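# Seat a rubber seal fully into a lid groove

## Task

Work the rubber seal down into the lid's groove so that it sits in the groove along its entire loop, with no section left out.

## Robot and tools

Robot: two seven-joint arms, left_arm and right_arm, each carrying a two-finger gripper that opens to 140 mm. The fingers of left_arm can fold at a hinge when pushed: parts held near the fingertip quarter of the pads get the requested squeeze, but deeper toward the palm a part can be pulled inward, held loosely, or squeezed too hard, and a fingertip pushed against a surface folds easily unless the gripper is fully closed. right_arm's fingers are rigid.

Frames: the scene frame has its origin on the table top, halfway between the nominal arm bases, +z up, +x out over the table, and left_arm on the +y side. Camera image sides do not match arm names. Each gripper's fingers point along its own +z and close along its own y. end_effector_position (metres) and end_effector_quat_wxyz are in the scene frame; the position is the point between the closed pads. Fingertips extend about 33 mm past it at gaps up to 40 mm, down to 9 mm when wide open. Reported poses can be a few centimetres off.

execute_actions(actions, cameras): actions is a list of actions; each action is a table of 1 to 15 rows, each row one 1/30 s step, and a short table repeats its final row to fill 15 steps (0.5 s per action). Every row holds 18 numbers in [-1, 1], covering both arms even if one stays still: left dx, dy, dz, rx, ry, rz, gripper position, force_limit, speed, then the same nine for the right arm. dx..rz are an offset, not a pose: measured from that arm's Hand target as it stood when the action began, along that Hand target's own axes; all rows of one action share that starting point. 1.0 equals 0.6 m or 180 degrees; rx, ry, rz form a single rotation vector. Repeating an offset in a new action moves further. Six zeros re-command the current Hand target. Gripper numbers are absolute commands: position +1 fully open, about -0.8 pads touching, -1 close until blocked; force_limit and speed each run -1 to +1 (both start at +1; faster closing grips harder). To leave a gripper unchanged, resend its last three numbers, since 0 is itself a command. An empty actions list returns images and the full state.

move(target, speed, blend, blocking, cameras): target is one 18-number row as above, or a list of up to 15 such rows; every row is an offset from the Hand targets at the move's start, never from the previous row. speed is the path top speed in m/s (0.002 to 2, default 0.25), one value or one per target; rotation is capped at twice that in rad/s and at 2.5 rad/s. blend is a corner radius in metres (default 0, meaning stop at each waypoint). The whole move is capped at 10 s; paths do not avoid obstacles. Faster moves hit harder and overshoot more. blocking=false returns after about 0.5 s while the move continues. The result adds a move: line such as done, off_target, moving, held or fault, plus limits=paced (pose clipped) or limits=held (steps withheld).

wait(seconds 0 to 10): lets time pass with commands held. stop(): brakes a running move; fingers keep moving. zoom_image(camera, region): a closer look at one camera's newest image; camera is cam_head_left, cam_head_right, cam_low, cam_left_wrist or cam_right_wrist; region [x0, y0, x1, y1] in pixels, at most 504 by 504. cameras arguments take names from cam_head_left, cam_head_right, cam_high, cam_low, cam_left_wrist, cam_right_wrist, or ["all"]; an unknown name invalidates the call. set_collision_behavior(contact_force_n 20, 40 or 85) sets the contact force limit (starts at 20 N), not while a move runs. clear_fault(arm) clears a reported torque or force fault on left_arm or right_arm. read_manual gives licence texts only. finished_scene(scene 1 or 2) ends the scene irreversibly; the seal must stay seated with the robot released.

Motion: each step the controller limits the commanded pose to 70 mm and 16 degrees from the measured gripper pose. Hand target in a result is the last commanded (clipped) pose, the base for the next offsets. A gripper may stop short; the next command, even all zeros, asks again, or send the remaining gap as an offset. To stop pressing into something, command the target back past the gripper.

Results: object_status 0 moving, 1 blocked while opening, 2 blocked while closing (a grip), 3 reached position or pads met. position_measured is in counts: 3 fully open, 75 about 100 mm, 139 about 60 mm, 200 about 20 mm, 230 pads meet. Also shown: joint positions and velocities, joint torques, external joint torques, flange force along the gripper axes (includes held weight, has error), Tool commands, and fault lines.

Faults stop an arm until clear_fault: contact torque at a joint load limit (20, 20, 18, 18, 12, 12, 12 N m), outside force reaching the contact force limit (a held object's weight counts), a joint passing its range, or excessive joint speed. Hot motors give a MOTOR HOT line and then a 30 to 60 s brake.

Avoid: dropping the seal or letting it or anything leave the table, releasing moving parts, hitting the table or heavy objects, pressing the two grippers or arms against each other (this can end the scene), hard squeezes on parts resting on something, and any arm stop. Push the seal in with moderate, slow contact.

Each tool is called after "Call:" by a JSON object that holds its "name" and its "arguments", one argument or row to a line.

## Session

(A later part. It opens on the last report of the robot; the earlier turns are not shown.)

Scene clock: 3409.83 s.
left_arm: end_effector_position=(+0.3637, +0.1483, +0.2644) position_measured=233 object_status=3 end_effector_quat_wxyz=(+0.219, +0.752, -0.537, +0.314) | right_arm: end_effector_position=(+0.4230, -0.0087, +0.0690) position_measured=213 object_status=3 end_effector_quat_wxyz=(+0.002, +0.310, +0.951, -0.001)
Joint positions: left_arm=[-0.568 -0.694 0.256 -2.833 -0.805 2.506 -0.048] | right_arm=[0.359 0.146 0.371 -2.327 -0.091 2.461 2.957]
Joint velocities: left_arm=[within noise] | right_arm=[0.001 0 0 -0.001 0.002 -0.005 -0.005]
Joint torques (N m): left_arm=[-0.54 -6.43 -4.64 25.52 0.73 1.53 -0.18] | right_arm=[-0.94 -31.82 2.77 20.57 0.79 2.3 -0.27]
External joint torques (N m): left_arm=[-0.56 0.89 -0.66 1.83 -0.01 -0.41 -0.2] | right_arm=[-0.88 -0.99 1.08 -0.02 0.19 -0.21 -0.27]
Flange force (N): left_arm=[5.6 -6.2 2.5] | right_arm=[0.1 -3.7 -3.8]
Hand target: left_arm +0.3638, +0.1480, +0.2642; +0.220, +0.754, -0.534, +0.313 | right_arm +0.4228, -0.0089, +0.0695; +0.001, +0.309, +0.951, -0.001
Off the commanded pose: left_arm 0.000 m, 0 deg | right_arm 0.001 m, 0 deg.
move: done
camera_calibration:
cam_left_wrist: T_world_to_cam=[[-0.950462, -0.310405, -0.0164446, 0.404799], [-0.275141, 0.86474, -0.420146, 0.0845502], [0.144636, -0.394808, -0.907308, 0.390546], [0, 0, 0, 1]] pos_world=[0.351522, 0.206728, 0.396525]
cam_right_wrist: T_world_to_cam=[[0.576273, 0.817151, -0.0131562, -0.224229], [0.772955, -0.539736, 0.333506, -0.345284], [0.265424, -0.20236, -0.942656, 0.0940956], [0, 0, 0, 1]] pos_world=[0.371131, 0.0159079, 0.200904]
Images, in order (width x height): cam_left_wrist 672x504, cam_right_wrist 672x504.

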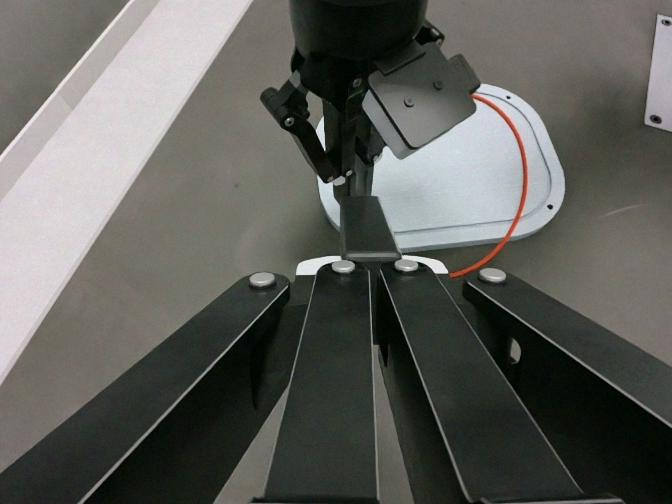

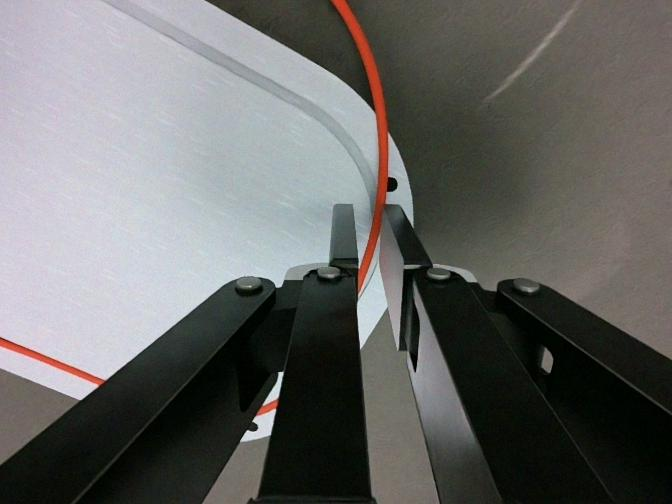

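Call:
{"name": "move", "arguments": {
  "target": [
    [0,0,0,0,0,0,-1,-1,0, 0,0.0085,0,0,0,0,-0.56,-1,-1],
    [0,0,0,0,0,0,-1,-1,0, 0,0.0085,0.0240,0,0,0,-0.56,-1,-1],
    [0,0,0,0,0,0,-1,-1,0, 0,0.0085,0.0315,0,0,0,-0.56,-1,-1]
  ],
  "speed": [0.05,0.06,0.02],
  "cameras": ["cam_right_wrist"]
}}

Call:
{"name": "zoom_image", "arguments": {
  "camera": "cam_right_wrist",
  "region": [290, 100, 450, 340]
}}

Scene clock: 3465.23 s.
left_arm: end_effector_position=(+0.3637, +0.1483, +0.2644) position_measured=233 object_status=3 end_effector_quat_wxyz=(+0.219, +0.752, -0.537, +0.314) | right_arm: end_effector_position=(+0.4260, -0.0048, +0.0516) position_measured=200 object_status=3 end_effector_quat_wxyz=(+0.000, +0.308, +0.951, -0.001)
Joint positions: left_arm=[-0.568 -0.694 0.256 -2.833 -0.805 2.506 -0.048] | right_arm=[0.368 0.198 0.361 -2.314 -0.118 2.494 2.971]
Joint velocities: left_arm=[within noise] | right_arm=[0 0 -0.001 0.002 -0.001 0.005 0.005]
Joint torques (N m): left_arm=[-0.57 -6.41 -4.67 25.54 0.74 1.52 -0.21] | right_arm=[-0.25 -32.33 2.67 19.54 0.15 2.75 0.34]
External joint torques (N m): left_arm=[-0.62 0.85 -0.71 1.9 0.01 -0.42 -0.23] | right_arm=[-0.23 -0.01 0.35 -0.63 -0.42 0.22 0.34]
Flange force (N): left_arm=[5.9 -6.1 2.4] | right_arm=[1.2 -1.8 1.4]
Hand target: left_arm +0.3638, +0.1480, +0.2642; +0.220, +0.754, -0.534, +0.313 | right_arm +0.4258, -0.0048, +0.0506; +0.001, +0.309, +0.951, -0.001
Off the commanded pose: left_arm 0.000 m, 0 deg | right_arm 0.001 m, 0 deg.
move: done
camera_calibration:
cam_right_wrist: T_world_to_cam=[[0.572103, 0.820062, -0.0139936, -0.227594], [0.776771, -0.536267, 0.330219, -0.341211], [0.263295, -0.199789, -0.943801, 0.0787531], [0, 0, 0, 1]] pos_world=[0.374515, 0.0193954, 0.183817]
Images, in order (width x height): cam_right_wrist 672x504.

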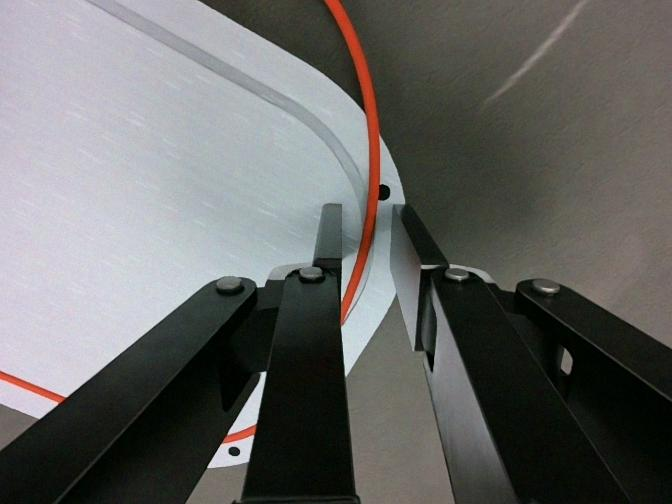

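Scaled by 2.100 from the camera's 672x504 image, which has a finer 960x720 frame.

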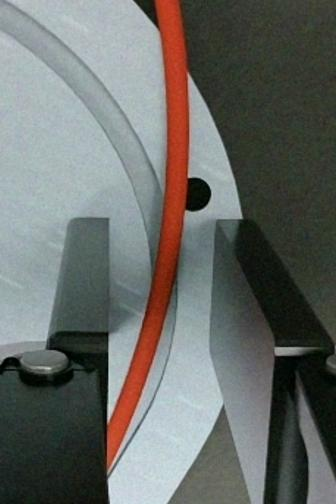

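Call:
{"name": "move", "arguments": {
  "target": [
    [0,0,0,0,0,0,-1,-1,0, 0,0.0005,0.0008,0,0,0,-0.56,-1,-1],
    [0,0,0,0,0,0,-1,-1,0, 0,0.0005,0.0008,0,0,0,-1,-1,-1]
  ],
  "speed": [0.02,0.02],
  "cameras": ["cam_right_wrist","cam_left_wrist"]
}}

Call:
{"name": "zoom_image", "arguments": {
  "camera": "cam_right_wrist",
  "region": [290, 100, 450, 340]
}}

Scene clock: 3475.10 s.
left_arm: end_effector_position=(+0.3637, +0.1483, +0.2644) position_measured=233 object_status=3 end_effector_quat_wxyz=(+0.219, +0.752, -0.537, +0.314) | right_arm: end_effector_position=(+0.4260, -0.0047, +0.0509) position_measured=225 object_status=2 end_effector_quat_wxyz=(+0.000, +0.308, +0.951, -0.001)
Joint positions: left_arm=[-0.568 -0.694 0.256 -2.833 -0.805 2.506 -0.048] | right_arm=[0.368 0.199 0.361 -2.314 -0.119 2.496 2.973]
Joint torques (N m): left_arm=[-0.53 -6.41 -4.65 25.52 0.73 1.54 -0.19] | right_arm=[-0.18 -32.25 2.65 19.84 0.16 2.75 0.29]
External joint torques (N m): left_arm=[-0.56 0.96 -0.66 1.74 -0.01 -0.4 -0.21] | right_arm=[-0.14 0.03 0.33 -0.24 -0.41 0.24 0.29]
Flange force (N): left_arm=[5.5 -6.1 2.7] | right_arm=[0.8 -0.4 1.4]
Hand target: left_arm +0.3638, +0.1480, +0.2642; +0.220, +0.754, -0.534, +0.313 | right_arm +0.4260, -0.0046, +0.0501; +0.001, +0.309, +0.951, -0.001
Off the commanded pose: left_arm 0.000 m, 0 deg | right_arm 0.001 m, 0 deg.
move: done
camera_calibration:
cam_left_wrist: T_world_to_cam=[[-0.950462, -0.310405, -0.0164446, 0.404799], [-0.275141, 0.86474, -0.420146, 0.0845502], [0.144636, -0.394808, -0.907308, 0.390546], [0, 0, 0, 1]] pos_world=[0.351522, 0.206728, 0.396525]
cam_right_wrist: T_world_to_cam=[[0.573236, 0.81927, -0.0140544, -0.228088], [0.776004, -0.537297, 0.330348, -0.340642], [0.263093, -0.200274, -0.943755, 0.0781891], [0, 0, 0, 1]] pos_world=[0.374517, 0.0194993, 0.183116]
Images, in order (width x height): cam_left_wrist 672x504, cam_right_wrist 672x504.

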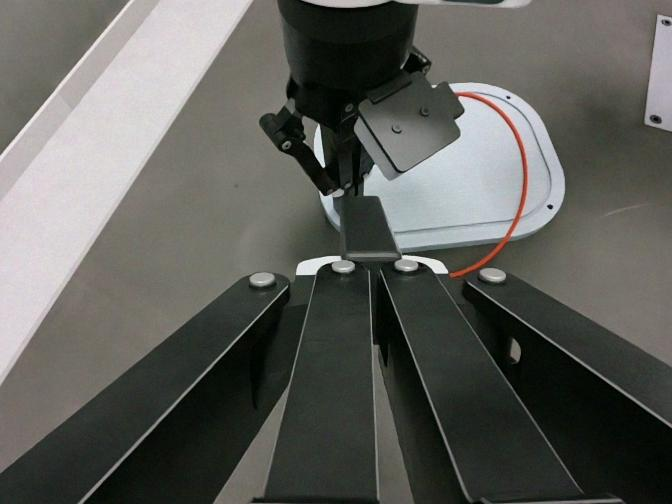

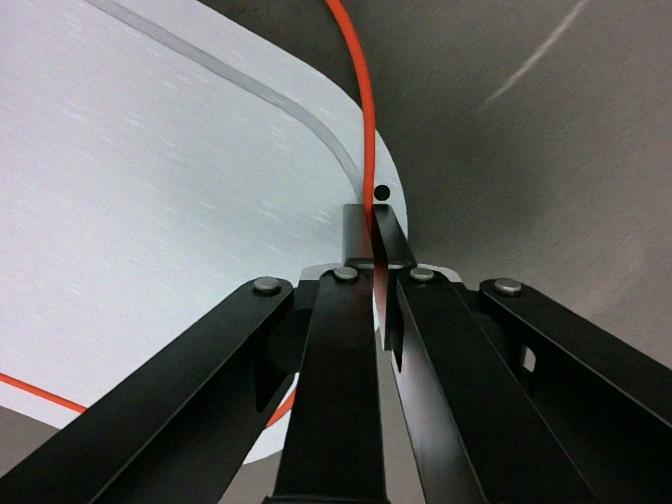

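Scaled by 2.100 from the camera's 672x504 image, which has a finer 960x720 frame.

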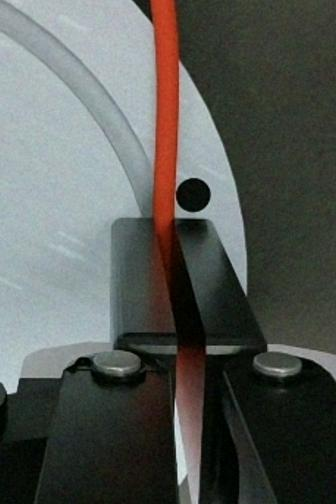

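Call:
{"name": "move", "arguments": {
  "target": [
    [0,0,0,0,0,0,-1,-1,0, 0,0,-0.0045,0,0,0,-1,-1,-1],
    [0,0,0,0,0,0,-1,-1,0, 0,-0.0040,-0.0045,0,0,0,-1,-1,-1]
  ],
  "speed": [0.02,0.02],
  "cameras": ["cam_right_wrist"]
}}

Call:
{"name": "zoom_image", "arguments": {
  "camera": "cam_right_wrist",
  "region": [290, 100, 450, 340]
}}

Scene clock: 3490.10 s.
left_arm: end_effector_position=(+0.3637, +0.1483, +0.2644) position_measured=233 object_status=3 end_effector_quat_wxyz=(+0.219, +0.752, -0.537, +0.314) | right_arm: end_effector_position=(+0.4251, -0.0062, +0.0527) position_measured=225 object_status=2 end_effector_quat_wxyz=(+0.002, +0.308, +0.951, -0.002)
Joint positions: left_arm=[-0.568 -0.694 0.256 -2.833 -0.805 2.506 -0.048] | right_arm=[0.368 0.191 0.361 -2.32 -0.118 2.494 2.973]
Joint torques (N m): left_arm=[-0.56 -6.41 -4.63 25.5 0.73 1.52 -0.17] | right_arm=[-0.7 -33.01 3.16 19.43 0.69 2.55 -0.03]
External joint torques (N m): left_arm=[-0.58 0.91 -0.66 1.85 -0.01 -0.41 -0.19] | right_arm=[-0.65 -1.01 0.97 -0.66 0.12 0.04 -0.03]
Flange force (N): left_arm=[5.6 -6.3 2.6] | right_arm=[1.2 -5.7 -2.9]
Hand target: left_arm +0.3638, +0.1480, +0.2642; +0.220, +0.754, -0.534, +0.313 | right_arm +0.4245, -0.0065, +0.0528; +0.001, +0.309, +0.951, -0.001
Off the commanded pose: left_arm 0.000 m, 0 deg | right_arm 0.001 m, 0 deg.
move: done
camera_calibration:
cam_right_wrist: T_world_to_cam=[[0.573064, 0.819386, -0.0142847, -0.226207], [0.775381, -0.53648, 0.333127, -0.341236], [0.265296, -0.201979, -0.942774, 0.0787699], [0, 0, 0, 1]] pos_world=[0.373322, 0.0181943, 0.184706]
Images, in order (width x height): cam_right_wrist 672x504.

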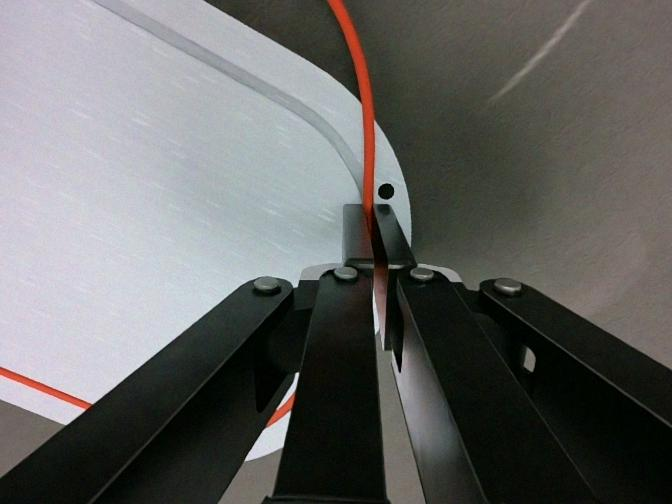

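Scaled by 2.100 from the camera's 672x504 image, which has a finer 960x720 frame.

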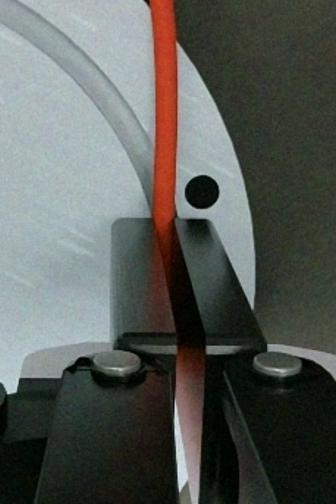

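Call:
{"name": "move", "arguments": {
  "target": [
    [0,0,0,0,0,0,-1,-1,0, 0,0.0012,0,0,0,0,-1,-1,-1],
    [0,0,0,0,0,0,-1,-1,0, 0,0.0012,0.0105,0,0,0,-1,-1,-1]
  ],
  "speed": [0.02,0.02],
  "cameras": ["cam_right_wrist"]
}}

Call:
{"name": "zoom_image", "arguments": {
  "camera": "cam_right_wrist",
  "region": [290, 100, 450, 340]
}}

Scene clock: 3547.70 s.
left_arm: end_effector_position=(+0.3637, +0.1483, +0.2644) position_measured=233 object_status=3 end_effector_quat_wxyz=(+0.219, +0.752, -0.537, +0.314) | right_arm: end_effector_position=(+0.4252, -0.0060, +0.0497) position_measured=225 object_status=2 end_effector_quat_wxyz=(+0.001, +0.308, +0.951, -0.001)
Joint positions: left_arm=[-0.568 -0.694 0.256 -2.833 -0.805 2.506 -0.048] | right_arm=[0.369 0.198 0.36 -2.32 -0.121 2.501 2.974]
Joint velocities: left_arm=[within noise] | right_arm=[0.002 0.001 0 -0.001 -0.004 0.004 0.003]
Joint torques (N m): left_arm=[-0.56 -6.43 -4.65 25.56 0.72 1.53 -0.2] | right_arm=[-0.48 -28.89 1.33 18.88 0.13 3.41 0.28]
External joint torques (N m): left_arm=[-0.58 0.92 -0.68 1.88 -0.02 -0.41 -0.22] | right_arm=[-0.47 3.27 -0.98 -1.15 -0.44 0.9 0.28]
Flange force (N): left_arm=[5.8 -6.3 2.7] | right_arm=[-1.4 3.8 11.0]
Hand target: left_arm +0.3638, +0.1480, +0.2642; +0.220, +0.754, -0.534, +0.313 | right_arm +0.4250, -0.0059, +0.0465; +0.001, +0.309, +0.951, -0.001
Off the commanded pose: left_arm 0.000 m, 0 deg | right_arm 0.003 m, 0 deg.
move: done
camera_calibration:
cam_right_wrist: T_world_to_cam=[[0.572716, 0.819635, -0.0139885, -0.226372], [0.775877, -0.536474, 0.331978, -0.340347], [0.264596, -0.200982, -0.943183, 0.0763253], [0, 0, 0, 1]] pos_world=[0.373519, 0.0182952, 0.18181]
Images, in order (width x height): cam_right_wrist 672x504.

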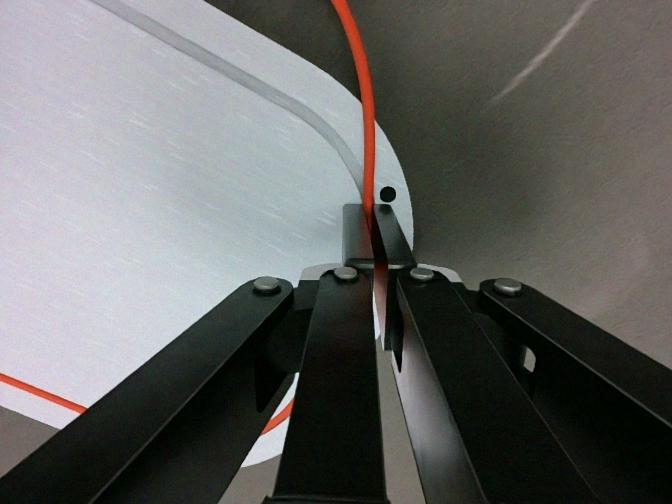

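Scaled by 2.100 from the camera's 672x504 image, which has a finer 960x720 frame.

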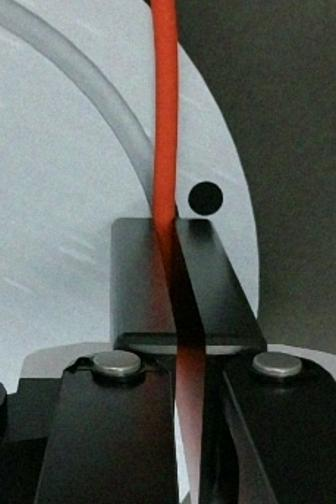

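Call:
{"name": "move", "arguments": {
  "target": [
    [0,0,0,0,0,0,-1,-1,0, 0,0,-0.0052,0,0,0,-0.72,-1,-1],
    [0,0,0,0,0,0,-1,-1,0, 0,0,-0.040,0,0,0,-0.72,-1,-1]
  ],
  "speed": [0.02,0.04],
  "cameras": ["cam_right_wrist","cam_left_wrist"]
}}

Call:
{"name": "zoom_image", "arguments": {
  "camera": "cam_right_wrist",
  "region": [290, 100, 450, 340]
}}

Scene clock: 3557.97 s.
left_arm: end_effector_position=(+0.3637, +0.1483, +0.2644) position_measured=233 object_status=3 end_effector_quat_wxyz=(+0.219, +0.752, -0.537, +0.314) | right_arm: end_effector_position=(+0.4252, -0.0057, +0.0700) position_measured=219 object_status=3 end_effector_quat_wxyz=(+0.002, +0.310, +0.951, -0.001)
Joint positions: left_arm=[-0.568 -0.694 0.256 -2.833 -0.805 2.506 -0.048] | right_arm=[0.363 0.154 0.369 -2.314 -0.094 2.455 2.961]
Joint velocities: left_arm=[within noise] | right_arm=[0 -0.001 0 -0.001 0.002 -0.003 -0.006]
Joint torques (N m): left_arm=[-0.56 -6.41 -4.63 25.5 0.74 1.52 -0.19] | right_arm=[-0.93 -32.14 2.86 20.65 0.75 2.33 -0.13]
External joint torques (N m): left_arm=[-0.55 0.87 -0.62 1.84 0 -0.41 -0.21] | right_arm=[-0.95 -0.96 0.99 0.01 0.15 -0.18 -0.13]
Flange force (N): left_arm=[5.6 -6.2 2.4] | right_arm=[0.1 -3.4 -3.4]
Hand target: left_arm +0.3638, +0.1480, +0.2642; +0.220, +0.754, -0.534, +0.313 | right_arm +0.4250, -0.0059, +0.0705; +0.001, +0.309, +0.951, -0.001
Off the commanded pose: left_arm 0.000 m, 0 deg | right_arm 0.001 m, 0 deg.
move: done
camera_calibration:
cam_left_wrist: T_world_to_cam=[[-0.950462, -0.310405, -0.0164446, 0.404799], [-0.275141, 0.86474, -0.420146, 0.0845502], [0.144636, -0.394808, -0.907308, 0.390546], [0, 0, 0, 1]] pos_world=[0.351522, 0.206728, 0.396525]
cam_right_wrist: T_world_to_cam=[[0.576273, 0.817151, -0.0131562, -0.227935], [0.772955, -0.539736, 0.333506, -0.345699], [0.265424, -0.20236, -0.942656, 0.0950614], [0, 0, 0, 1]] pos_world=[0.373331, 0.0189079, 0.201904]
Images, in order (width x height): cam_left_wrist 672x504, cam_right_wrist 672x504.

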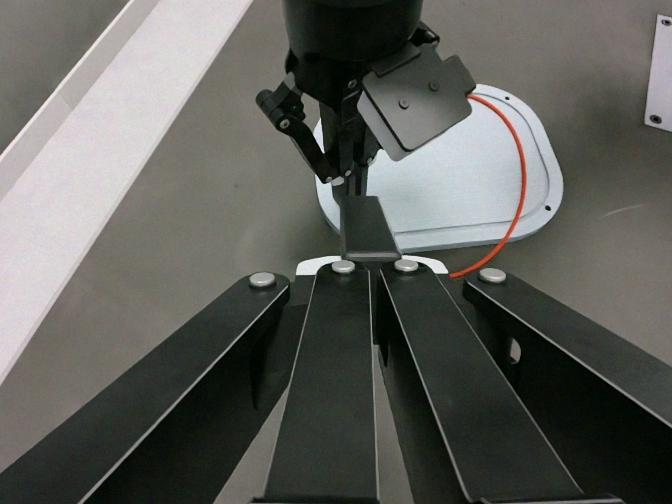

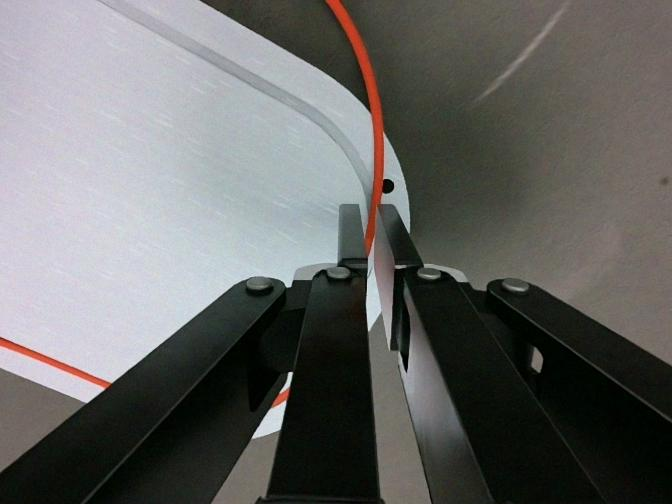

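Scaled by 2.100 from the camera's 672x504 image, which has a finer 960x720 frame.

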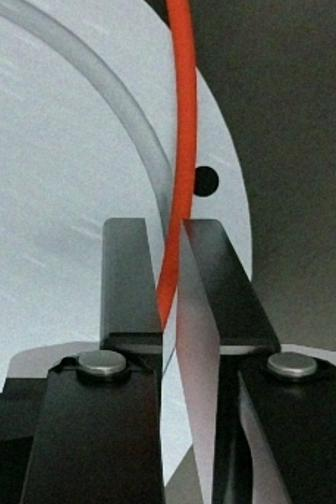

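Call:
{"name": "move", "arguments": {
  "target": [
    [0,0,0,0,0,0,-1,-1,0, 0,0,0,0,0,0,-0.45,-1,0]
  ],
  "speed": [0.02],
  "cameras": ["cam_right_wrist"]
}}

Call:
{"name": "zoom_image", "arguments": {
  "camera": "cam_right_wrist",
  "region": [290, 120, 430, 360]
}}

Scene clock: 3564.37 s.
left_arm: end_effector_position=(+0.3637, +0.1483, +0.2644) position_measured=233 object_status=3 end_effector_quat_wxyz=(+0.219, +0.752, -0.537, +0.314) | right_arm: end_effector_position=(+0.4250, -0.0058, +0.0699) position_measured=186 object_status=3 end_effector_quat_wxyz=(+0.002, +0.310, +0.951, -0.001)
Joint positions: left_arm=[-0.568 -0.694 0.256 -2.833 -0.805 2.506 -0.048] | right_arm=[0.363 0.154 0.369 -2.314 -0.094 2.454 2.959]
Joint torques (N m): left_arm=[-0.54 -6.45 -4.62 25.51 0.74 1.53 -0.17] | right_arm=[-0.8 -32.17 2.68 20.65 0.75 2.33 -0.17]
External joint torques (N m): left_arm=[-0.56 0.85 -0.62 1.85 0 -0.4 -0.19] | right_arm=[-0.92 -0.89 0.72 -0.01 0.15 -0.18 -0.17]
Flange force (N): left_arm=[5.5 -6.1 2.4] | right_arm=[-0.2 -3.3 -3.2]
Hand target: left_arm +0.3638, +0.1480, +0.2642; +0.220, +0.754, -0.534, +0.313 | right_arm +0.4250, -0.0059, +0.0705; +0.001, +0.309, +0.951, -0.001
Off the commanded pose: left_arm 0.000 m, 0 deg | right_arm 0.001 m, 0 deg.
move: done
camera_calibration:
cam_right_wrist: T_world_to_cam=[[0.575038, 0.81801, -0.0138239, -0.227209], [0.773942, -0.538427, 0.333332, -0.346034], [0.265225, -0.202377, -0.942708, 0.0951533], [0, 0, 0, 1]] pos_world=[0.373227, 0.0188022, 0.201905]
Images, in order (width x height): cam_right_wrist 672x504.

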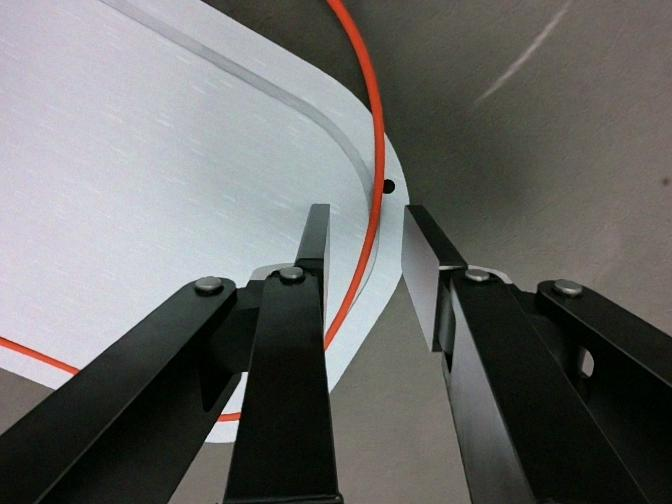

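Scaled by 2.100 from the camera's 672x504 image, which has a finer 960x720 frame.

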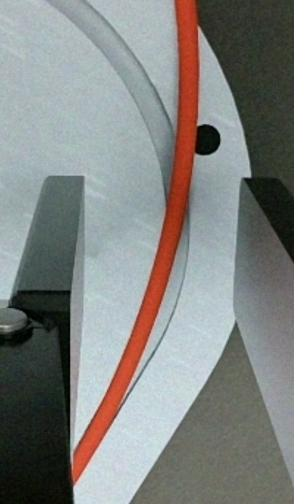

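Call:
{"name": "move", "arguments": {
  "target": [
    [0,0,0,0,0,0,-1,-1,0, 0,0,0,0,0,0,-1,-1,-1],
    [0,0,0,0,0,0,-1,-1,0, -0.0899,-0.0183,0,0,0,0,-1,-1,-1],
    [0,0,0,0,0,0,-1,-1,0, -0.0899,-0.0183,0.0255,0,0,0,-1,-1,-1],
    [0,0,0,0,0,0,-1,-1,0, -0.0899,-0.0183,0.0392,0,0,0,-1,-1,-1]
  ],
  "speed": [0.05,0.1,0.06,0.02],
  "cameras": ["cam_right_wrist"]
}}

Call:
{"name": "zoom_image", "arguments": {
  "camera": "cam_right_wrist",
  "region": [290, 0, 450, 240]
}}

Scene clock: 3638.53 s.
left_arm: end_effector_position=(+0.3637, +0.1483, +0.2644) position_measured=233 object_status=3 end_effector_quat_wxyz=(+0.219, +0.752, -0.537, +0.314) | right_arm: end_effector_position=(+0.4634, -0.0460, +0.0503) position_measured=230 object_status=3 end_effector_quat_wxyz=(+0.001, +0.308, +0.951, +0.000)
Joint positions: left_arm=[-0.568 -0.694 0.256 -2.833 -0.805 2.506 -0.048] | right_arm=[0.29 0.211 0.334 -2.298 -0.118 2.496 2.866]
Joint velocities: left_arm=[within noise] | right_arm=[0.003 -0.001 -0.002 0 -0.002 -0.001 0.005]
Joint torques (N m): left_arm=[-0.52 -6.42 -4.63 25.51 0.74 1.52 -0.19] | right_arm=[-0.05 -31.05 1.9 18.76 0.15 3.13 0.35]
External joint torques (N m): left_arm=[-0.53 0.86 -0.65 1.9 0.01 -0.4 -0.21] | right_arm=[-0.06 2.06 -0.45 -1.45 -0.42 0.6 0.35]
Flange force (N): left_arm=[5.7 -6.2 2.3] | right_arm=[0.5 0.2 7.4]
Hand target: left_arm +0.3638, +0.1480, +0.2642; +0.220, +0.754, -0.534, +0.313 | right_arm +0.4622, -0.0465, +0.0471; +0.001, +0.309, +0.951, -0.001
Off the commanded pose: left_arm 0.000 m, 0 deg | right_arm 0.003 m, 0 deg.
move: done
camera_calibration:
cam_right_wrist: T_world_to_cam=[[0.572121, 0.820085, -0.0117496, -0.215254], [0.775836, -0.536494, 0.332042, -0.391612], [0.265999, -0.199084, -0.943191, 0.0581076], [0, 0, 0, 1]] pos_world=[0.411521, -0.022003, 0.182309]
Images, in order (width x height): cam_right_wrist 672x504.

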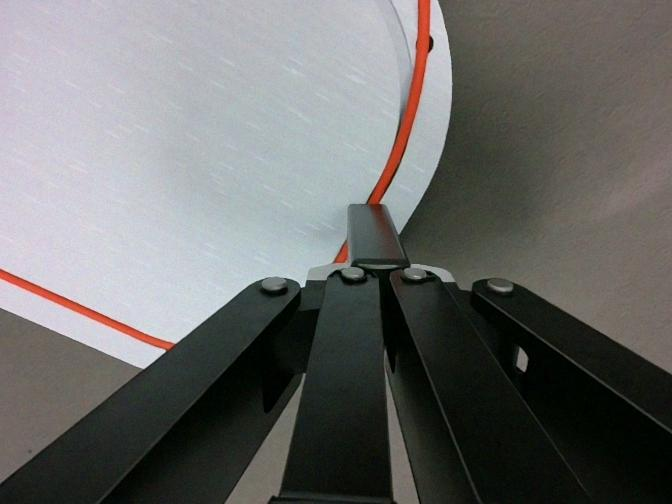

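Scaled by 2.100 from the camera's 672x504 image, which has a finer 960x720 frame.

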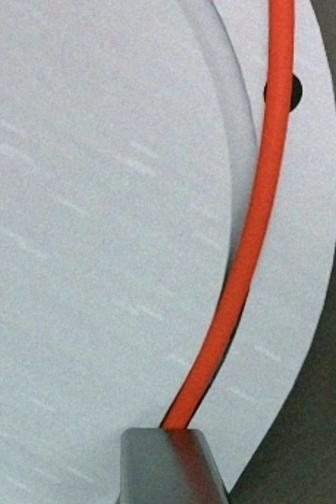

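Call:
{"name": "move", "arguments": {
  "target": [
    [0,0,0,0,0,0,-1,-1,0, 0,0,-0.0160,0,0,0,-1,-1,-1],
    [0,0,0,0,0,0,-1,-1,0, 0.0185,0.0078,-0.0160,0,0,0,-1,-1,-1],
    [0,0,0,0,0,0,-1,-1,0, 0.0185,0.0078,-0.0090,0,0,0,-1,-1,-1],
    [0,0,0,0,0,0,-1,-1,0, 0.0168,0.0108,0,0,0,0,-1,-1,-1]
  ],
  "speed": [0.04,0.06,0.03,0.015],
  "cameras": ["cam_right_wrist"]
}}

Call:
{"name": "zoom_image", "arguments": {
  "camera": "cam_right_wrist",
  "region": [290, 0, 450, 240]
}}

Scene clock: 3653.70 s.
left_arm: end_effector_position=(+0.3637, +0.1483, +0.2644) position_measured=233 object_status=3 end_effector_quat_wxyz=(+0.219, +0.752, -0.537, +0.314) | right_arm: end_effector_position=(+0.4576, -0.0355, +0.0503) position_measured=230 object_status=3 end_effector_quat_wxyz=(+0.001, +0.307, +0.952, -0.002)
Joint positions: left_arm=[-0.568 -0.694 0.256 -2.833 -0.805 2.506 -0.048] | right_arm=[0.31 0.215 0.338 -2.291 -0.122 2.49 2.891]
Joint velocities: left_arm=[within noise] | right_arm=[0.003 -0.001 -0.001 0.002 -0.003 0.002 0.005]
Joint torques (N m): left_arm=[-0.55 -6.4 -4.65 25.51 0.73 1.52 -0.2] | right_arm=[-0.64 -30.03 1.82 19.32 0 3.45 0.33]
External joint torques (N m): left_arm=[-0.55 0.8 -0.66 1.94 -0.01 -0.4 -0.22] | right_arm=[-0.66 3 -0.6 -0.73 -0.58 0.96 0.33]
Flange force (N): left_arm=[5.8 -6.1 2.2] | right_arm=[-1.7 4.1 10.0]
Hand target: left_arm +0.3638, +0.1480, +0.2642; +0.220, +0.754, -0.534, +0.313 | right_arm +0.4578, -0.0354, +0.0471; +0.001, +0.309, +0.951, -0.001
Off the commanded pose: left_arm 0.000 m, 0 deg | right_arm 0.003 m, 0 deg.
move: done
camera_calibration:
cam_right_wrist: T_world_to_cam=[[0.571392, 0.820551, -0.0143665, -0.220118], [0.776891, -0.535182, 0.331692, -0.381856], [0.264482, -0.200688, -0.943278, 0.0624576], [0, 0, 0, 1]] pos_world=[0.405916, -0.0112101, 0.182411]
Images, in order (width x height): cam_right_wrist 672x504.

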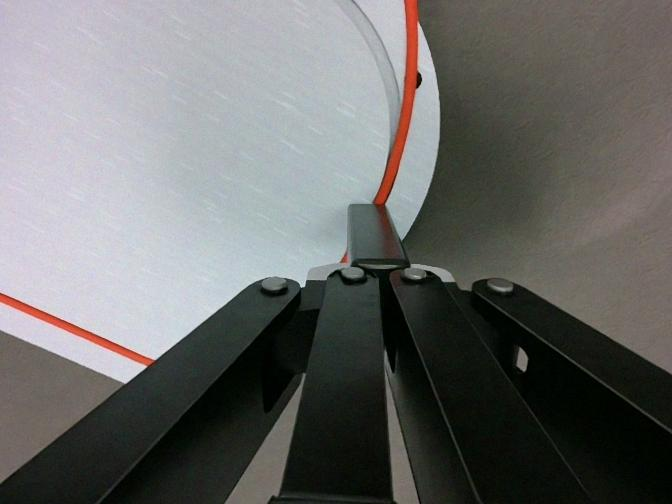

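Scaled by 2.100 from the camera's 672x504 image, which has a finer 960x720 frame.

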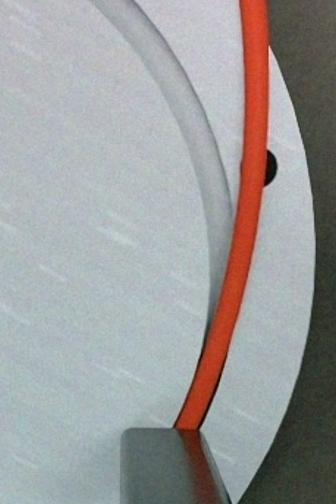

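Call:
{"name": "move", "arguments": {
  "target": [
    [0,0,0,0,0,0,-1,-1,0, 0,0,-0.0160,0,0,0,-1,-1,-1],
    [0,0,0,0,0,0,-1,-1,0, 0.0190,0.0070,-0.0160,0,0,0,-1,-1,-1],
    [0,0,0,0,0,0,-1,-1,0, 0.0190,0.0070,-0.0090,0,0,0,-1,-1,-1],
    [0,0,0,0,0,0,-1,-1,0, 0.0183,0.0087,0,0,0,0,-1,-1,-1]
  ],
  "speed": [0.04,0.06,0.03,0.015],
  "cameras": ["cam_right_wrist"]
}}

Call:
{"name": "zoom_image", "arguments": {
  "camera": "cam_right_wrist",
  "region": [290, 0, 450, 240]
}}

Scene clock: 3667.67 s.
left_arm: end_effector_position=(+0.3637, +0.1483, +0.2644) position_measured=233 object_status=3 end_effector_quat_wxyz=(+0.219, +0.752, -0.537, +0.314) | right_arm: end_effector_position=(+0.4517, -0.0248, +0.0503) position_measured=230 object_status=3 end_effector_quat_wxyz=(+0.001, +0.308, +0.952, -0.001)
Joint positions: left_arm=[-0.568 -0.694 0.256 -2.833 -0.805 2.506 -0.048] | right_arm=[0.33 0.219 0.341 -2.286 -0.125 2.488 2.916]
Joint velocities: left_arm=[within noise] | right_arm=[0.001 0.001 0 0.001 -0.002 0 0.006]
Joint torques (N m): left_arm=[-0.49 -6.42 -4.63 25.51 0.72 1.51 -0.16] | right_arm=[-1.12 -29.89 2.27 19.68 0.02 3.58 0.15]
External joint torques (N m): left_arm=[-0.45 0.89 -0.6 1.9 -0.02 -0.4 -0.18] | right_arm=[-1.03 3.22 -0.12 -0.43 -0.56 1.09 0.15]
Flange force (N): left_arm=[5.5 -6.5 2.3] | right_arm=[-2.4 4.9 10.1]
Hand target: left_arm +0.3638, +0.1480, +0.2642; +0.220, +0.754, -0.534, +0.313 | right_arm +0.4520, -0.0247, +0.0470; +0.001, +0.309, +0.951, -0.001
Off the commanded pose: left_arm 0.000 m, 0 deg | right_arm 0.003 m, 0 deg.
move: done
camera_calibration:
cam_right_wrist: T_world_to_cam=[[0.571695, 0.820341, -0.014321, -0.225657], [0.77667, -0.535469, 0.331749, -0.371468], [0.264479, -0.200782, -0.943259, 0.0661627], [0, 0, 0, 1]] pos_world=[0.400016, -0.000508969, 0.182411]
Images, in order (width x height): cam_right_wrist 672x504.

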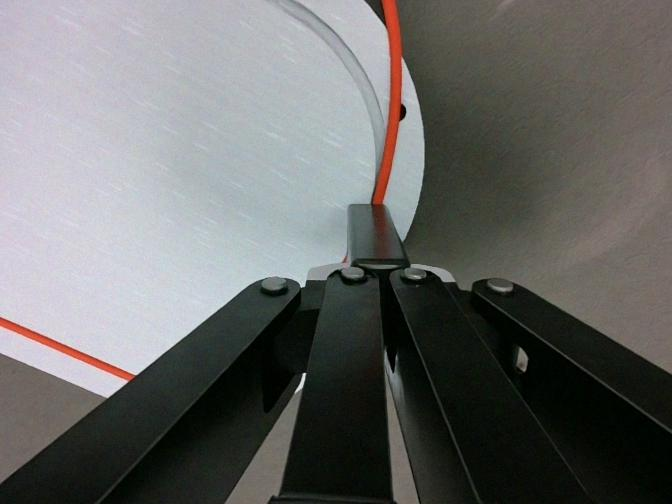

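Scaled by 2.100 from the camera's 672x504 image, which has a finer 960x720 frame.

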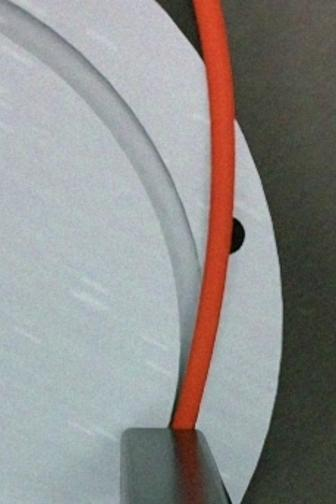

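Call:
{"name": "move", "arguments": {
  "target": [
    [0,0,0,0,0,0,-1,-1,0, 0,0,-0.0160,0,0,0,-1,-1,-1],
    [0,0,0,0,0,0,-1,-1,0, 0.0167,0.0082,-0.0160,0,0,0,-1,-1,-1],
    [0,0,0,0,0,0,-1,-1,0, 0.0167,0.0082,-0.0090,0,0,0,-1,-1,-1],
    [0,0,0,0,0,0,-1,-1,0, 0.0175,0.0037,-0.0025,0,0,0,-1,-1,-1],
    [0,0,0,0,0,0,-1,-1,0, 0.0175,0.0037,0,0,0,0,-1,-1,-1]
  ],
  "speed": [0.04,0.06,0.03,0.015,0.015],
  "cameras": ["cam_right_wrist"]
}}

Call:
{"name": "zoom_image", "arguments": {
  "camera": "cam_right_wrist",
  "region": [290, 0, 450, 240]
}}

Scene clock: 3686.07 s.
left_arm: end_effector_position=(+0.3637, +0.1483, +0.2644) position_measured=233 object_status=3 end_effector_quat_wxyz=(+0.219, +0.752, -0.537, +0.314) | right_arm: end_effector_position=(+0.4464, -0.0155, +0.0504) position_measured=230 object_status=3 end_effector_quat_wxyz=(+0.002, +0.308, +0.951, +0.001)
Joint positions: left_arm=[-0.568 -0.694 0.256 -2.833 -0.805 2.506 -0.048] | right_arm=[0.347 0.22 0.343 -2.287 -0.125 2.493 2.937]
Joint velocities: left_arm=[within noise] | right_arm=[0.003 0.001 -0.003 -0.001 -0.002 0.001 0.004]
Joint torques (N m): left_arm=[-0.52 -6.38 -4.65 25.54 0.74 1.52 -0.17] | right_arm=[-0.37 -31.41 2.6 18.59 0.07 2.84 0.23]
External joint torques (N m): left_arm=[-0.47 0.91 -0.61 1.93 0 -0.39 -0.19] | right_arm=[-0.26 1.76 0.2 -1.56 -0.51 0.32 0.23]
Flange force (N): left_arm=[5.6 -6.5 2.4] | right_arm=[0.8 -0.9 5.6]
Hand target: left_arm +0.3638, +0.1480, +0.2642; +0.220, +0.754, -0.534, +0.313 | right_arm +0.4448, -0.0167, +0.0470; +0.001, +0.309, +0.951, -0.001
Off the commanded pose: left_arm 0.000 m, 0 deg | right_arm 0.004 m, 0 deg.
move: off_target (right_arm)
camera_calibration:
cam_right_wrist: T_world_to_cam=[[0.572354, 0.819948, -0.00978867, -0.230796], [0.775255, -0.53719, 0.332274, -0.361798], [0.267189, -0.197767, -0.943132, 0.0683364], [0, 0, 0, 1]] pos_world=[0.394325, 0.00840118, 0.182407]
Images, in order (width x height): cam_right_wrist 672x504.

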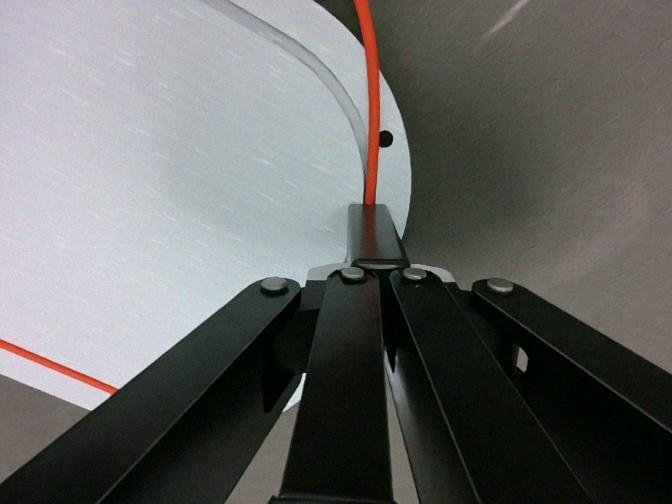

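Scaled by 2.100 from the camera's 672x504 image, which has a finer 960x720 frame.

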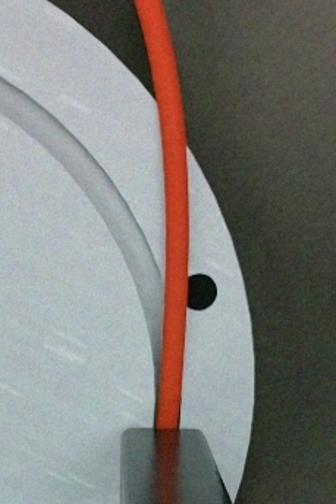

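Call:
{"name": "move", "arguments": {
  "target": [
    [0,0,0,0,0,0,-1,-1,0, -0.0010,0.0032,-0.0160,0,0,0,-1,-1,-1],
    [0,0,0,0,0,0,-1,-1,0, 0.0190,0.0070,-0.0160,0,0,-0.0444,-1,-1,-1],
    [0,0,0,0,0,0,-1,-1,0, 0.0190,0.0070,-0.0090,0,0,-0.0444,-1,-1,-1],
    [0,0,0,0,0,0,-1,-1,0, 0.0190,0.0025,-0.0025,0,0,-0.0444,-1,-1,-1],
    [0,0,0,0,0,0,-1,-1,0, 0.0190,0.0025,0,0,0,-0.0444,-1,-1,-1]
  ],
  "speed": [0.04,0.06,0.03,0.015,0.015],
  "cameras": ["cam_right_wrist"]
}}

Call:
{"name": "zoom_image", "arguments": {
  "camera": "cam_right_wrist",
  "region": [290, 0, 450, 240]
}}

Scene clock: 3712.50 s.
left_arm: end_effector_position=(+0.3637, +0.1483, +0.2644) position_measured=233 object_status=3 end_effector_quat_wxyz=(+0.219, +0.752, -0.537, +0.314) | right_arm: end_effector_position=(+0.4373, -0.0066, +0.0504) position_measured=230 object_status=3 end_effector_quat_wxyz=(+0.002, +0.244, +0.970, +0.001)
Joint positions: left_arm=[-0.568 -0.694 0.256 -2.833 -0.805 2.506 -0.048] | right_arm=[0.335 0.218 0.378 -2.293 -0.136 2.494 2.835]
Joint torques (N m): left_arm=[-0.55 -6.42 -4.67 25.51 0.73 1.52 -0.21] | right_arm=[-1.43 -30.75 2.13 18.58 -0.11 2.82 -0.09]
External joint torques (N m): left_arm=[-0.56 0.84 -0.68 1.9 -0.01 -0.4 -0.23] | right_arm=[-1.51 2.06 -0.65 -1.61 -0.67 0.3 -0.09]
Flange force (N): left_arm=[5.8 -6.1 2.3] | right_arm=[-1.7 -1.6 6.3]
Hand target: left_arm +0.3638, +0.1480, +0.2642; +0.220, +0.754, -0.534, +0.313 | right_arm +0.4365, -0.0088, +0.0470; +0.001, +0.242, +0.970, -0.001
Off the commanded pose: left_arm 0.000 m, 0 deg | right_arm 0.004 m, 0 deg.
move: off_target (right_arm)
camera_calibration:
cam_right_wrist: T_world_to_cam=[[0.458297, 0.888743, -0.00994374, -0.182541], [0.839808, -0.429346, 0.332243, -0.377482], [0.291009, -0.160617, -0.943141, 0.0623522], [0, 0, 0, 1]] pos_world=[0.382526, 0.0101771, 0.182408]
Images, in order (width x height): cam_right_wrist 672x504.

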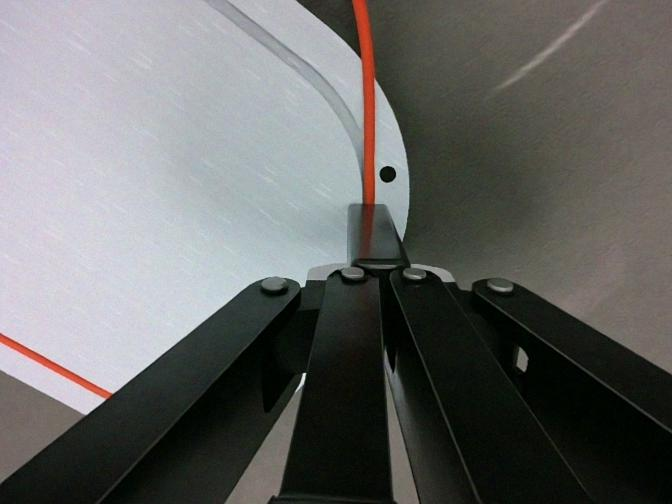

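Scaled by 2.100 from the camera's 672x504 image, which has a finer 960x720 frame.

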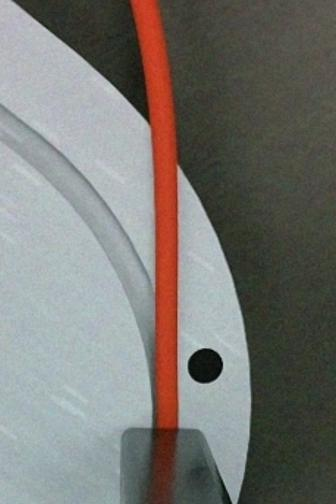

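Call:
{"name": "move", "arguments": {
  "target": [
    [0,0,0,0,0,0,-1,-1,0, 0.0005,0.0038,-0.0160,0,0,0,-1,-1,-1],
    [0,0,0,0,0,0,-1,-1,0, 0.0205,0.0070,-0.0160,0,0,-0.0556,-1,-1,-1],
    [0,0,0,0,0,0,-1,-1,0, 0.0205,0.0070,-0.0090,0,0,-0.0556,-1,-1,-1],
    [0,0,0,0,0,0,-1,-1,0, 0.0205,0.0028,-0.0025,0,0,-0.0556,-1,-1,-1],
    [0,0,0,0,0,0,-1,-1,0, 0.0205,0.0028,0,0,0,-0.0556,-1,-1,-1]
  ],
  "speed": [0.04,0.06,0.03,0.015,0.015],
  "cameras": ["cam_right_wrist"]
}}

Call:
{"name": "zoom_image", "arguments": {
  "camera": "cam_right_wrist",
  "region": [290, 0, 450, 240]
}}

Scene clock: 3739.10 s.
left_arm: end_effector_position=(+0.3637, +0.1483, +0.2644) position_measured=233 object_status=3 end_effector_quat_wxyz=(+0.219, +0.752, -0.537, +0.314) | right_arm: end_effector_position=(+0.4273, +0.0001, +0.0513) position_measured=230 object_status=3 end_effector_quat_wxyz=(+0.002, +0.158, +0.987, +0.000)
Joint positions: left_arm=[-0.568 -0.694 0.256 -2.833 -0.805 2.506 -0.048] | right_arm=[0.311 0.212 0.423 -2.303 -0.149 2.493 2.692]
Joint torques (N m): left_arm=[-0.52 -6.42 -4.65 25.5 0.74 1.51 -0.17] | right_arm=[-1.32 -28.67 2.29 18.26 -0.14 3.28 -0.05]
External joint torques (N m): left_arm=[-0.47 0.86 -0.61 1.89 0 -0.4 -0.19] | right_arm=[-1.2 3.13 -0.46 -1.83 -0.7 0.78 -0.05]
Flange force (N): left_arm=[5.5 -6.3 2.2] | right_arm=[-1.8 0.0 10.2]
Hand target: left_arm +0.3638, +0.1480, +0.2642; +0.220, +0.754, -0.534, +0.313 | right_arm +0.4264, -0.0015, +0.0469; +0.001, +0.156, +0.988, -0.001
Off the commanded pose: left_arm 0.000 m, 0 deg | right_arm 0.005 m, 0 deg.
move: off_target (right_arm)
camera_calibration:
cam_right_wrist: T_world_to_cam=[[0.296709, 0.95489, -0.0122146, -0.114727], [0.901646, -0.275904, 0.333034, -0.393028], [0.31464, -0.109827, -0.942836, 0.057078], [0, 0, 0, 1]] pos_world=[0.370454, 0.00738241, 0.183305]
Images, in order (width x height): cam_right_wrist 672x504.

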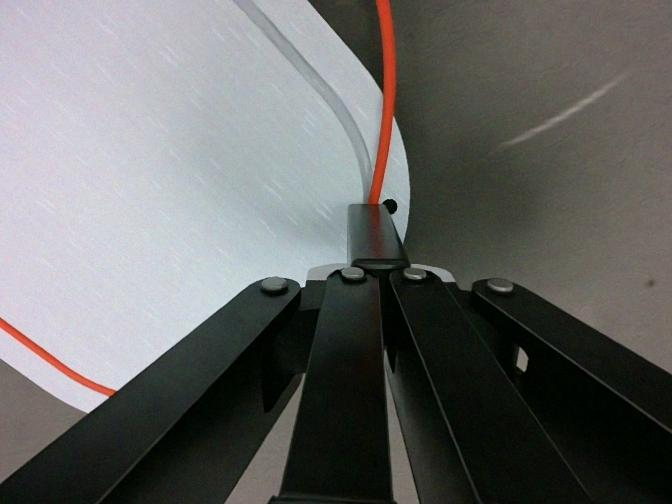

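Scaled by 2.100 from the camera's 672x504 image, which has a finer 960x720 frame.

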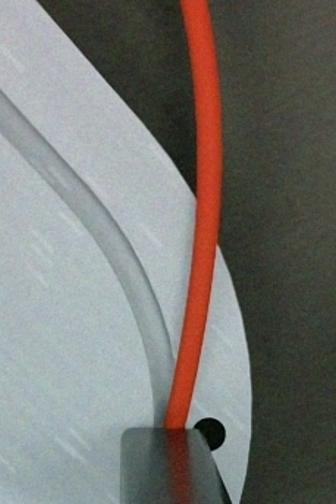

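Call:
{"name": "move", "arguments": {
  "target": [
    [0,0,0,0,0,0,-1,-1,0, 0.001,0.003,-0.016,0,0,0,-1,-1,-1],
    [0,0,0,0,0,0,-1,-1,0, 0.001,0.003,-0.14,0,0,0,-1,-1,-1],
    [0,0,0,0,0,0,-1,-1,0, -0.1672,-0.1184,-0.14,0,0,-0.5,-1,-1,-1],
    [0,0,0,0,0,0,-1,-1,0, -0.1672,-0.1184,-0.14,0,0,-0.99,-1,-1,-1]
  ],
  "speed": [0.04,0.12,0.4,0.6],
  "cameras": ["cam_left_wrist","cam_right_wrist","cam_low"]
}}

Scene clock: 3798.77 s.
left_arm: end_effector_position=(+0.3637, +0.1483, +0.2644) position_measured=233 object_status=3 end_effector_quat_wxyz=(+0.219, +0.752, -0.537, +0.314) | right_arm: end_effector_position=(+0.5000, -0.1002, +0.1318) position_measured=230 object_status=3 end_effector_quat_wxyz=(+0.003, +0.985, -0.174, +0.001)
Joint positions: left_arm=[-0.568 -0.694 0.256 -2.833 -0.805 2.506 -0.048] | right_arm=[-0.126 0.08 0.638 -2.23 -0.072 2.292 -0.706]
Joint velocities: left_arm=[within noise] | right_arm=[0 0 0 0.001 0.001 0 -0.006]
Joint torques (N m): left_arm=[-0.54 -6.42 -4.64 25.49 0.72 1.52 -0.17] | right_arm=[-0.86 -27.06 2.53 22.45 0.74 2.87 -0.07]
External joint torques (N m): left_arm=[-0.55 0.86 -0.67 1.87 -0.01 -0.4 -0.19] | right_arm=[-0.92 -0.46 0.92 -0.29 0.15 0.22 -0.07]
Flange force (N): left_arm=[5.6 -6.2 2.5] | right_arm=[-2.5 3.2 -0.8]
Hand target: left_arm +0.3638, +0.1480, +0.2642; +0.220, +0.754, -0.534, +0.313 | right_arm +0.4998, -0.0998, +0.1313; +0.001, +0.985, -0.172, +0.001
Off the commanded pose: left_arm 0.000 m, 0 deg | right_arm 0.001 m, 0 deg.
move: done; limits=paced
camera_calibration:
cam_left_wrist: T_world_to_cam=[[-0.950462, -0.310405, -0.0164446, 0.404799], [-0.275141, 0.86474, -0.420146, 0.0845502], [0.144636, -0.394808, -0.907308, 0.390546], [0, 0, 0, 1]] pos_world=[0.351522, 0.206728, 0.396525]
cam_right_wrist: T_world_to_cam=[[-0.326067, -0.945323, -0.00667457, 0.0807453], [-0.89434, 0.306178, 0.326206, 0.444165], [-0.306326, 0.112334, -0.945275, 0.432127], [0, 0, 0, 1]] pos_world=[0.555935, -0.108206, 0.264129]
Images, in order (width x height): cam_low 672x504, cam_left_wrist 672x504, cam_right_wrist 672x504.

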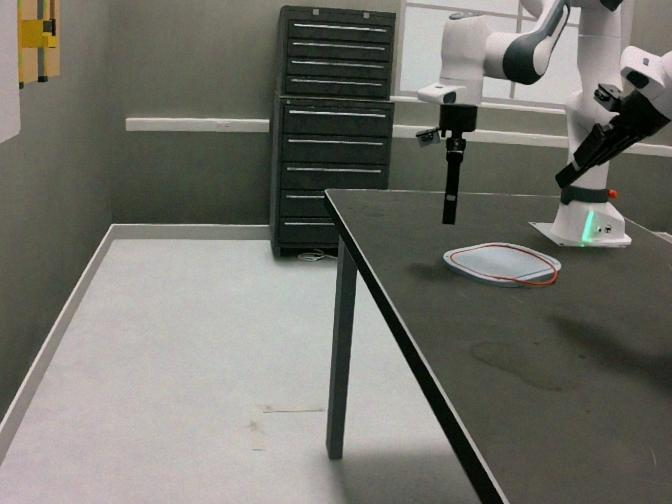

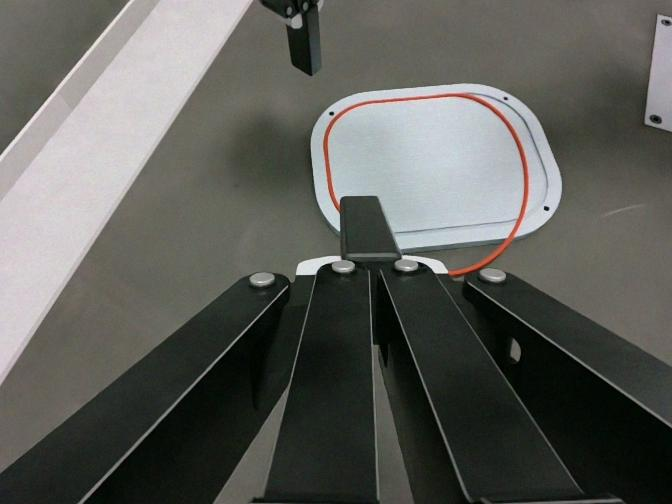

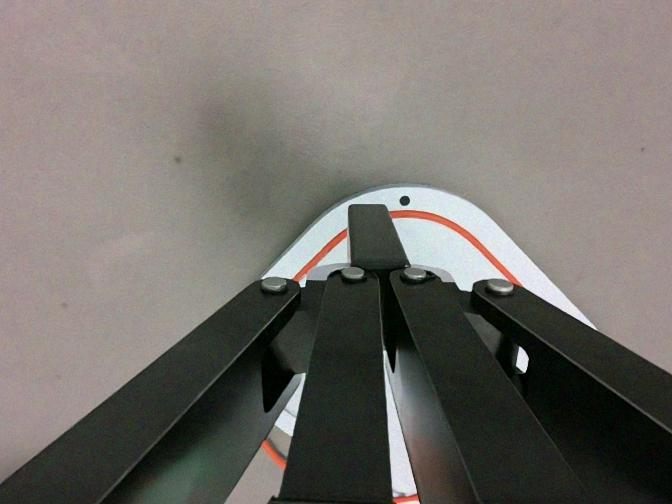

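Call:
{"name": "zoom_image", "arguments": {
  "camera": "cam_left_wrist",
  "region": [300, 70, 580, 280]
}}

Call:
{"name": "zoom_image", "arguments": {
  "camera": "cam_low",
  "region": [430, 230, 580, 300]
}}

Scaled by 1.800 from the camera's 672x504 image, which has a finer 960x720 frame.

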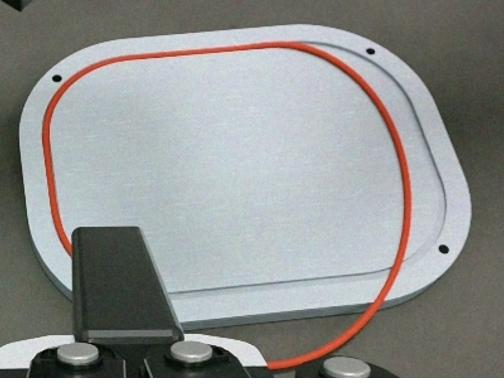

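Scaled by 3.360 from the camera's 672x504 image, which has a finer 960x720 frame.

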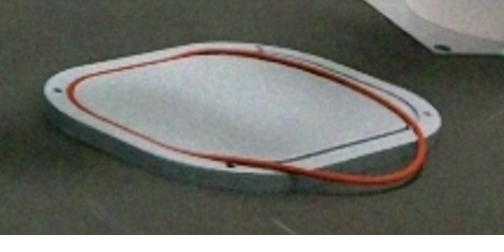

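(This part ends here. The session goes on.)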